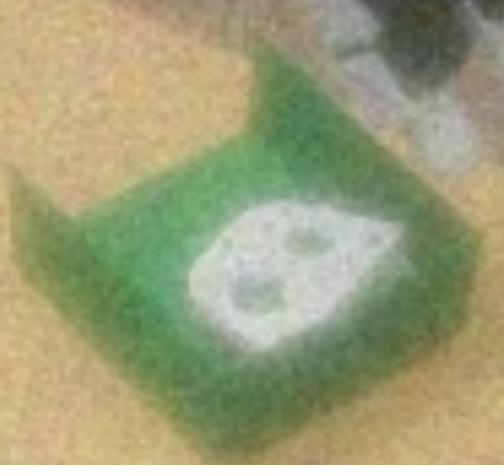

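>>> execute_actions(actions=[[[0,-0.1637,0.0321,0.1667,0,0,-0.9,0.001,-0.9,-0.9,0.001,-0.68,-0.35,-0.386,-0.95,0.001,-0.9,-0.9,-0.95,0.001,-0.9,-0.9,0.4,-0.7,0,0,0,0,0,0,0,0,0.75,0,0,0,0,0,0,0,0,0,0,0,0,0,0.4,-0.5]],[[0,-0.1637,0.0321,0.1667,0,0,-0.9,0.001,-0.9,-0.9,0.001,-0.68,-0.35,-0.386,-0.95,0.001,-0.9,-0.9,-0.95,0.001,-0.9,-0.9,0.4,-0.7,0,0,0,0,0,0,0,0,0.75,0,0,0,0,0,0,0,0,0,0,0,0,0,0.4,-0.5]],[[0,-0.1637,0.0321,0.1667,0,0,-0.9,0.001,-0.9,-0.9,0.001,-0.68,-0.35,-0.386,-0.75,0.001,-0.58,-0.7,-0.75,0.001,-0.58,-0.7,0.4,-0.7,0,0,0,0,0,0,0,0,0.75,0,0,0,0,0,0,0,0,0,0,0,0,0,0.4,-0.5]],[[0.0113,0.048,-0.06,0,0.0241,0,-0.5,0.001,-0.58,-0.7,0.2,-0.68,-0.35,-0.386,-0.75,0.001,-0.58,-0.7,-0.75,0.001,-0.58,-0.7,0.4,-0.7,0,0,0,0,0,0,0,0,0.75,0,0,0,0,0,0,0,0,0,0,0,0,0,0.4,-0.5]],[[0.0158,0.048,-0.06,0,0.0241,0,0,-0.13,-0.58,-0.7,0.43,-0.68,-0.35,-0.386,-0.75,0.001,-0.58,-0.7,-0.75,0.001,-0.58,-0.7,0.4,-0.7,0,0,0,0,0,0,0,0,0.75,0,0,0,0,0,0,0,0,0,0,0,0,0,0.4,-0.5]],[[0.0207,0.048,-0.06,0,0.0241,0,0.5,-0.13,-0.58,-0.7,0.43,-0.68,-0.35,-0.386,-0.75,0.001,-0.58,-0.7,-0.75,0.001,-0.58,-0.7,0.4,-0.7,0,0,0,0,0,0,0,0,0.75,0,0,0,0,0,0,0,0,0,0,0,0,0,0.4,-0.5]],[[0.019,0.05,-0.06,0,0.0241,0,0.5,-0.13,-0.58,-0.7,0.43,-0.68,-0.35,-0.386,-0.75,0.001,-0.58,-0.7,-0.75,0.001,-0.58,-0.7,0.4,-0.7,0,0,0,0,0,0,0,0,0.75,0,0,0,0,0,0,0,0,0,0,0,0,0,0.4,-0.5]]], cameras=[])

Scene clock: 10284.53 s.
left_arm: end_effector_position=(+0.4190, +0.0957, +0.3397) hand_goal=(+0.500, -0.130, -0.580, -0.700, +0.430, -0.680, -0.350, -0.386, -0.750, +0.000, -0.580, -0.700, -0.750, +0.000, -0.580, -0.700) hand_measured=(+0.500, -0.126, -0.580, -0.702, +0.428, -0.680, -0.348, -0.386, -0.742, -0.002, -0.580, -0.702, -0.740, +0.000, -0.580, -0.702) hand_current_ma=(-3, +12, +1, -9, -4, +1, +15, -2, +43, -6, +0, -10, +44, -3, +0, -10) hand_state=(goal, goal, goal, goal, goal, goal, goal, goal, goal, goal, goal, goal, goal, goal, goal, goal) hand_current_limit=0.40 hand_speed=-0.70 end_effector_quat_wxyz=(+0.645, -0.626, +0.328, -0.289) | right_arm: end_effector_position=(+0.4237, -0.4265, +0.3419) hand_goal=(-0.488, +0.000, -0.168, -0.700, +0.564, -0.680, -0.042, -0.058, -0.750, +0.000, -0.580, -0.926, -0.938, +0.000, -0.580, -0.700) hand_measured=(-0.488, -0.002, -0.170, -0.698, +0.556, -0.680, -0.042, -0.060, -0.750, -0.004, -0.580, -0.924, -0.938, -0.002, -0.580, -0.698) hand_current_ma=(+0, -7, -6, +8, -36, +2, +2, -6, -2, -10, -1, +9, -3, -9, -1, +10) hand_state=(goal, goal, goal, goal, goal, goal, goal, goal, goal, goal, goal, goal, goal, goal, goal, goal) hand_current_limit=0.40 hand_speed=-0.50 end_effector_quat_wxyz=(-0.245, +0.644, +0.251, +0.680)
Joint positions: left_arm=[-0.897 1.583 1.498 -1.502 -1.57 1.616] | right_arm=[-0.813 1.176 0.586 1.147 -1.487 2.1]
Joint torques (N m): left_arm=[-0.32 -13.68 7.86 1.18 -0.95 -0.05] | right_arm=[0.44 -5.13 8.39 2.67 0.46 0.03]
Heat: left arm: hottest elbow 45 °C; right arm: hottest elbow 47 °C.
Hand target: left_arm +0.4239, +0.0913, +0.3318; +0.659, -0.636, +0.297, -0.271 | right_arm +0.4244, -0.4292, +0.3405; -0.246, +0.638, +0.252, +0.685
Off the commanded pose: left_arm 0.010 m, 5 deg | right_arm 0.003 m, 1 deg.
joint sent to its limit (right arm) — joint 6 (wrist roll), upper limit. The joint targets still meet the commanded pose.
No camera images: "cameras" was empty.

>>> execute_actions(actions=[[[0.008,0.03,-0.034,0,0.0241,0,0.5,-0.13,-0.58,-0.7,0.43,-0.68,-0.35,-0.386,-0.75,0.001,-0.58,-0.7,-0.75,0.001,-0.58,-0.7,0.4,-0.7,0,0,0,0,0,0,0,0,0.75,0,0,0,0,0,0,0,0,0,0,0,0,0,0.4,-0.5]],[[0.011,0.03,-0.033,0,0.01,0,0.5,-0.13,-0.58,-0.7,0.43,-0.68,-0.35,-0.386,-0.75,0.001,-0.58,-0.7,-0.75,0.001,-0.58,-0.7,0.4,-0.7,0,0,0,0,0,0,0,0,0.75,0,0,0,0,0,0,0,0,0,0,0,0,0,0.4,-0.5]]], cameras=["cam_high"])

>>> zoom_image(camera="cam_high", region=[325, 175, 385, 235])

Scene clock: 10294.37 s.
left_arm: end_effector_position=(+0.3976, +0.0647, +0.3050) hand_goal=(+0.500, -0.130, -0.580, -0.700, +0.430, -0.680, -0.350, -0.386, -0.750, +0.000, -0.580, -0.700, -0.750, +0.000, -0.580, -0.700) hand_measured=(+0.500, -0.126, -0.580, -0.702, +0.428, -0.680, -0.348, -0.386, -0.742, -0.002, -0.580, -0.702, -0.740, +0.000, -0.580, -0.702) hand_current_ma=(-3, +12, +1, -9, -4, +1, +15, -2, +43, -6, +0, -10, +44, -3, +0, -10) hand_state=(goal, goal, goal, goal, goal, goal, goal, goal, goal, goal, goal, goal, goal, goal, goal, goal) hand_current_limit=0.40 hand_speed=-0.70 end_effector_quat_wxyz=(+0.633, -0.615, +0.349, -0.315) | right_arm: end_effector_position=(+0.4237, -0.4265, +0.3419) hand_goal=(-0.488, +0.000, -0.168, -0.700, +0.564, -0.680, -0.042, -0.058, -0.750, +0.000, -0.580, -0.926, -0.938, +0.000, -0.580, -0.700) hand_measured=(-0.488, -0.002, -0.170, -0.698, +0.556, -0.680, -0.042, -0.060, -0.750, -0.004, -0.580, -0.924, -0.938, -0.002, -0.580, -0.698) hand_current_ma=(+0, -7, -6, +8, -36, +2, +2, -6, -2, -10, -1, +9, -3, -9, -1, +10) hand_state=(goal, goal, goal, goal, goal, goal, goal, goal, goal, goal, goal, goal, goal, goal, goal, goal) hand_current_limit=0.40 hand_speed=-0.50 end_effector_quat_wxyz=(-0.245, +0.644, +0.251, +0.680)
Joint positions: left_arm=[-0.97 1.594 1.42 -1.421 -1.57 1.601] | right_arm=[-0.813 1.176 0.586 1.147 -1.487 2.1]
Joint torques (N m): left_arm=[-0.97 -13.1 7.62 1.17 -0.96 -0.04] | right_arm=[0.73 -4.95 8.1 2.51 0.46 0.03]
Heat: left arm: hottest elbow 45 °C; right arm: hottest elbow 47 °C.
Hand target: left_arm +0.3999, +0.0581, +0.2946; +0.642, -0.621, +0.332, -0.305 | right_arm +0.4244, -0.4292, +0.3405; -0.246, +0.638, +0.252, +0.685
Off the commanded pose: left_arm 0.013 m, 3 deg | right_arm 0.003 m, 1 deg.
joint sent to its limit (right arm) — joint 6 (wrist roll), upper limit. The joint targets still meet the commanded pose.
Images, in order (width x height): cam_high 672x504.

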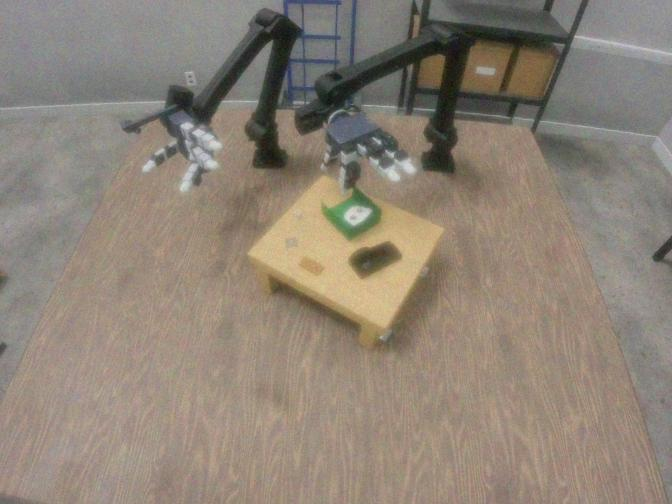

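Scaled by 8.400 from the camera's 672x504 image, which has a finer 960x720 frame.

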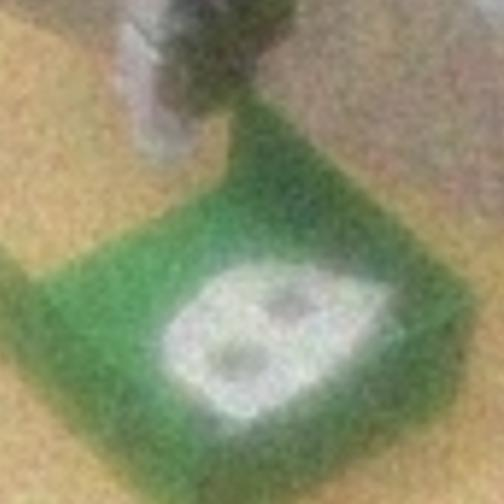

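>>> execute_actions(actions=[[[-0.015,0.04,-0.002,0,0,0,0.5,-0.13,-0.58,-0.7,0.43,-0.68,-0.35,-0.386,-0.75,0.001,-0.58,-0.7,-0.75,0.001,-0.58,-0.7,0.4,-0.7,0,0,0,0,0,0,0,0,0.75,0,0,0,0,0,0,0,0,0,0,0,0,0,0.4,-0.5]],[[0,0.035,0,0,0,0,0.5,-0.13,-0.58,-0.7,0.43,-0.68,-0.35,-0.386,-0.75,0.001,-0.58,-0.7,-0.75,0.001,-0.58,-0.7,0.4,-0.7,0,0,0,0,0,0,0,0,0.75,0,0,0,0,0,0,0,0,0,0,0,0,0,0.4,-0.5]]], cameras=["cam_high"])

>>> zoom_image(camera="cam_high", region=[325, 175, 385, 235])

Scene clock: 10305.47 s.
left_arm: end_effector_position=(+0.3917, +0.0734, +0.2609) hand_goal=(+0.500, -0.130, -0.580, -0.700, +0.430, -0.680, -0.350, -0.386, -0.750, +0.000, -0.580, -0.700, -0.750, +0.000, -0.580, -0.700) hand_measured=(+0.500, -0.126, -0.580, -0.702, +0.430, -0.680, -0.348, -0.386, -0.742, -0.002, -0.580, -0.702, -0.740, +0.000, -0.580, -0.702) hand_current_ma=(-3, +12, +1, -9, -3, +1, +15, -2, +44, -6, +0, -10, +45, -3, +0, -10) hand_state=(goal, goal, goal, goal, goal, goal, goal, goal, goal, goal, goal, goal, goal, goal, goal, goal) hand_current_limit=0.40 hand_speed=-0.70 end_effector_quat_wxyz=(+0.633, -0.615, +0.349, -0.314) | right_arm: end_effector_position=(+0.4237, -0.4265, +0.3419) hand_goal=(-0.488, +0.000, -0.168, -0.700, +0.564, -0.680, -0.042, -0.058, -0.750, +0.000, -0.580, -0.926, -0.938, +0.000, -0.580, -0.700) hand_measured=(-0.488, -0.002, -0.170, -0.698, +0.556, -0.680, -0.042, -0.060, -0.750, -0.004, -0.580, -0.924, -0.938, -0.002, -0.580, -0.698) hand_current_ma=(+0, -7, -6, +8, -36, +2, +2, -6, -2, -10, -1, +9, -3, -9, -1, +10) hand_state=(goal, goal, goal, goal, goal, goal, goal, goal, goal, goal, goal, goal, goal, goal, goal, goal) hand_current_limit=0.40 hand_speed=-0.50 end_effector_quat_wxyz=(-0.245, +0.644, +0.251, +0.680)
Joint positions: left_arm=[-0.97 1.6 1.308 -1.332 -1.57 1.573] | right_arm=[-0.813 1.176 0.586 1.147 -1.487 2.1]
Joint torques (N m): left_arm=[-1.26 -12.45 7.27 1.05 -0.89 -0.05] | right_arm=[0.85 -5.36 8.28 2.67 0.47 0.03]
Heat: left arm: hottest elbow 45 °C; right arm: hottest elbow 47 °C.
Hand target: left_arm +0.3927, +0.0666, +0.2500; +0.642, -0.621, +0.332, -0.305 | right_arm +0.4244, -0.4292, +0.3405; -0.246, +0.638, +0.252, +0.685
Off the commanded pose: left_arm 0.013 m, 3 deg | right_arm 0.003 m, 1 deg.
joint sent to its limit (right arm) — joint 6 (wrist roll), upper limit. The joint targets still meet the commanded pose.
Images, in order (width x height): cam_high 672x504.

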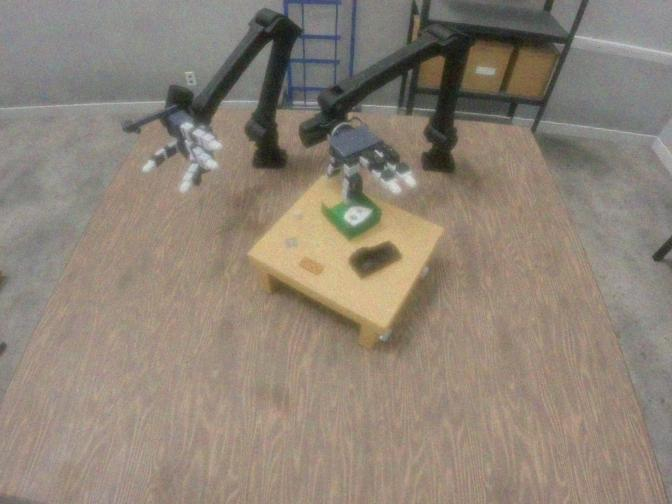

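Scaled by 8.400 from the camera's 672x504 image, which has a finer 960x720 frame.

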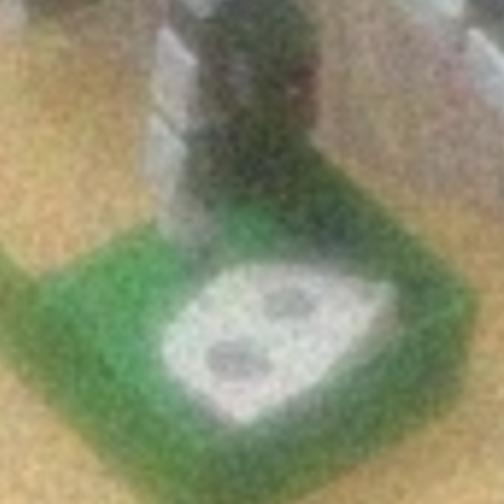

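>>> execute_actions(actions=[[[0,0.017,0,0,0,0,0.5,-0.13,-0.58,-0.7,0.43,-0.68,-0.35,-0.386,-0.75,0.001,-0.58,-0.7,-0.75,0.001,-0.58,-0.7,0.4,-0.7,0,0,0,0,0,0,0,0,0.75,0,0,0,0,0,0,0,0,0,0,0,0,0,0.4,-0.5]],[[0.001,0,0.018,0,0,0,0.5,-0.13,-0.58,-0.7,0.43,-0.68,-0.35,-0.386,-0.75,0.001,-0.58,-0.7,-0.75,0.001,-0.58,-0.7,0.4,-0.7,0,0,0,0,0,0,0,0,0.75,0,0,0,0,0,0,0,0,0,0,0,0,0,0.4,-0.5]],[[0.001,0,0.018,0,0,0,0.5,-0.13,-0.58,-0.7,0.43,-0.68,-0.35,-0.386,-0.75,0.001,-0.58,-0.7,-0.75,0.001,-0.58,-0.7,0.4,-0.7,0,0,0,0,0,0,0,0,0.75,0,0,0,0,0,0,0,0,0,0,0,0,0,0.4,-0.5]]], cameras=["cam_high"])

>>> zoom_image(camera="cam_high", region=[325, 175, 385, 235])

Scene clock: 10314.57 s.
left_arm: end_effector_position=(+0.4014, +0.0826, +0.2474) hand_goal=(+0.500, -0.130, -0.580, -0.700, +0.430, -0.680, -0.350, -0.386, -0.750, +0.000, -0.580, -0.700, -0.750, +0.000, -0.580, -0.700) hand_measured=(+0.516, -0.132, -0.570, -0.696, +0.430, -0.680, -0.348, -0.386, -0.742, -0.002, -0.580, -0.702, -0.740, +0.000, -0.580, -0.702) hand_current_ma=(+82, -5, +48, +19, -3, +1, +15, -2, +44, -6, +0, -10, +45, -3, +0, -10) hand_state=(goal, goal, goal, goal, goal, goal, goal, goal, goal, goal, goal, goal, goal, goal, goal, goal) hand_current_limit=0.40 hand_speed=-0.70 end_effector_quat_wxyz=(+0.636, -0.622, +0.337, -0.309) | right_arm: end_effector_position=(+0.4237, -0.4265, +0.3419) hand_goal=(-0.488, +0.000, -0.168, -0.700, +0.564, -0.680, -0.042, -0.058, -0.750, +0.000, -0.580, -0.926, -0.938, +0.000, -0.580, -0.700) hand_measured=(-0.488, -0.002, -0.170, -0.698, +0.556, -0.680, -0.042, -0.060, -0.750, -0.004, -0.580, -0.924, -0.938, -0.002, -0.580, -0.698) hand_current_ma=(+0, -7, -6, +8, -36, +2, +2, -6, -2, -10, -1, +9, -3, -9, -1, +10) hand_state=(goal, goal, goal, goal, goal, goal, goal, goal, goal, goal, goal, goal, goal, goal, goal, goal) hand_current_limit=0.40 hand_speed=-0.50 end_effector_quat_wxyz=(-0.245, +0.644, +0.251, +0.680)
Joint positions: left_arm=[-0.942 1.615 1.289 -1.297 -1.57 1.563] | right_arm=[-0.813 1.176 0.586 1.147 -1.487 2.1]
Joint torques (N m): left_arm=[0.03 -11.87 8.84 1.11 -1.26 0.03] | right_arm=[0.73 -4.78 8.25 2.74 0.51 0.01]
Heat: left arm: hottest elbow 45 °C; right arm: hottest elbow 47 °C.
Hand target: left_arm +0.4106, +0.0789, +0.2400; +0.642, -0.621, +0.332, -0.305 | right_arm +0.4244, -0.4292, +0.3405; -0.246, +0.638, +0.252, +0.685
Off the commanded pose: left_arm 0.012 m, 1 deg | right_arm 0.003 m, 1 deg.
joint sent to its limit (right arm) — joint 6 (wrist roll), upper limit. The joint targets still meet the commanded pose.
Images, in order (width x height): cam_high 672x504.

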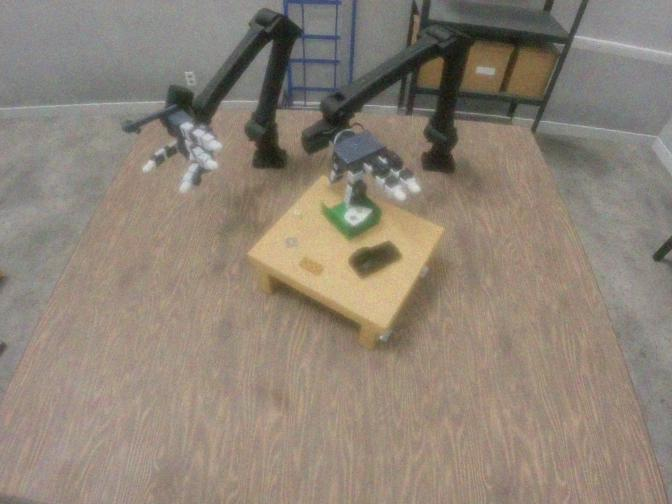

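Scaled by 8.400 from the camera's 672x504 image, which has a finer 960x720 frame.

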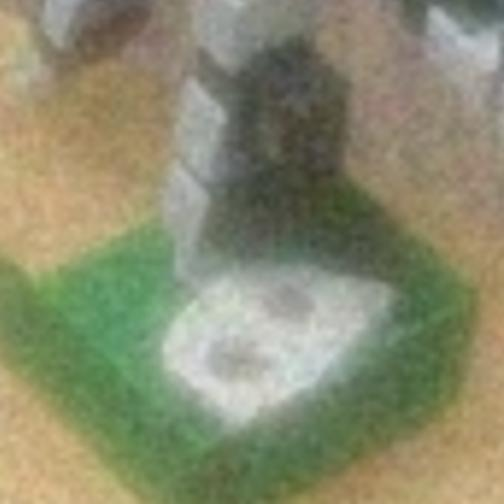

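>>> execute_actions(actions=[[[0.001,-0.002,0.015,0,0,0,0.5,-0.13,-0.58,-0.7,0.43,-0.68,-0.35,-0.386,-0.75,0.001,-0.58,-0.7,-0.75,0.001,-0.58,-0.7,0.4,-0.7,0,0,0,0,0,0,0,0,0.75,0,0,0,0,0,0,0,0,0,0,0,0,0,0.4,-0.5]]], cameras=["cam_high"])

>>> zoom_image(camera="cam_high", region=[325, 175, 385, 235])

Scene clock: 10321.03 s.
left_arm: end_effector_position=(+0.4051, +0.0878, +0.2465) hand_goal=(+0.500, -0.130, -0.580, -0.700, +0.430, -0.680, -0.350, -0.386, -0.750, +0.000, -0.580, -0.700, -0.750, +0.000, -0.580, -0.700) hand_measured=(+0.530, -0.138, -0.560, -0.690, +0.430, -0.680, -0.348, -0.386, -0.742, -0.002, -0.580, -0.702, -0.740, +0.000, -0.580, -0.702) hand_current_ma=(+150, -29, +94, +41, -3, +1, +15, -2, +44, -6, +0, -10, +45, -3, +0, -10) hand_state=(blocked, goal, blocked, goal, goal, goal, goal, goal, goal, goal, goal, goal, goal, goal, goal, goal) hand_current_limit=0.40 hand_speed=-0.70 end_effector_quat_wxyz=(+0.638, -0.624, +0.334, -0.305) | right_arm: end_effector_position=(+0.4237, -0.4265, +0.3419) hand_goal=(-0.488, +0.000, -0.168, -0.700, +0.564, -0.680, -0.042, -0.058, -0.750, +0.000, -0.580, -0.926, -0.938, +0.000, -0.580, -0.700) hand_measured=(-0.488, -0.002, -0.170, -0.698, +0.556, -0.680, -0.042, -0.060, -0.750, -0.004, -0.580, -0.924, -0.938, -0.002, -0.580, -0.698) hand_current_ma=(+0, -7, -6, +8, -36, +2, +2, -6, -2, -10, -1, +9, -3, -9, -1, +10) hand_state=(goal, goal, goal, goal, goal, goal, goal, goal, goal, goal, goal, goal, goal, goal, goal, goal) hand_current_limit=0.40 hand_speed=-0.50 end_effector_quat_wxyz=(-0.245, +0.644, +0.251, +0.680)
Joint positions: left_arm=[-0.93 1.617 1.289 -1.297 -1.57 1.563] | right_arm=[-0.813 1.176 0.586 1.147 -1.487 2.1]
Joint torques (N m): left_arm=[0.26 -11.69 9.73 0.92 -1.27 0] | right_arm=[1.03 -4.37 8.35 2.74 0.43 0.01]
Heat: left arm: hottest elbow 44 °C; right arm: hottest elbow 47 °C.
Hand target: left_arm +0.4182, +0.0837, +0.2413; +0.642, -0.621, +0.332, -0.305 | right_arm +0.4244, -0.4292, +0.3405; -0.246, +0.638, +0.252, +0.685
Off the commanded pose: left_arm 0.015 m, 1 deg | right_arm 0.003 m, 1 deg.
joint sent to its limit (left arm) — joint 5 (wrist yaw), lower limit. The joint targets still meet the commanded pose.
joint sent to its limit (right arm) — joint 6 (wrist roll), upper limit. The joint targets still meet the commanded pose.
Images, in order (width x height): cam_high 672x504.

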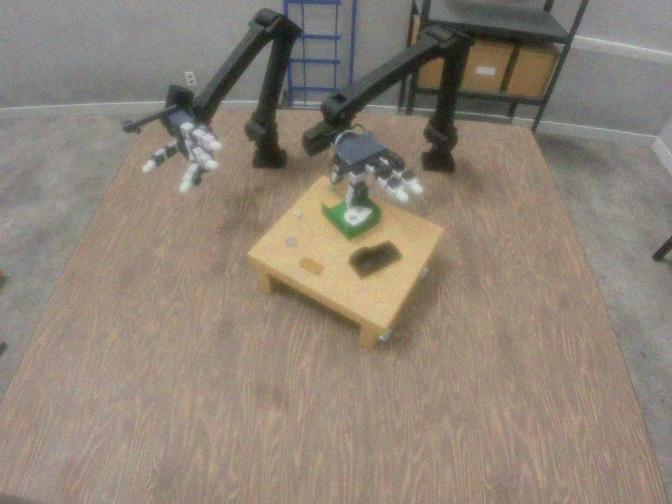

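Scaled by 8.400 from the camera's 672x504 image, which has a finer 960x720 frame.

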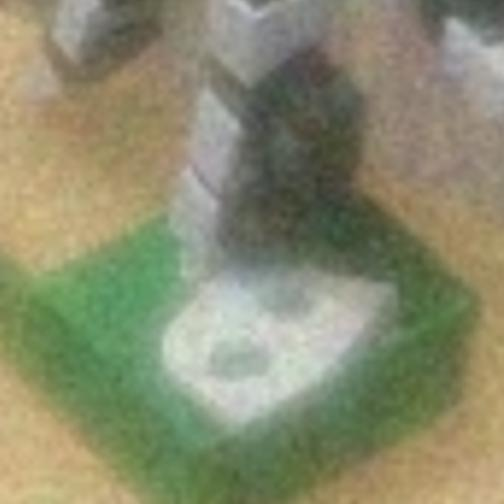

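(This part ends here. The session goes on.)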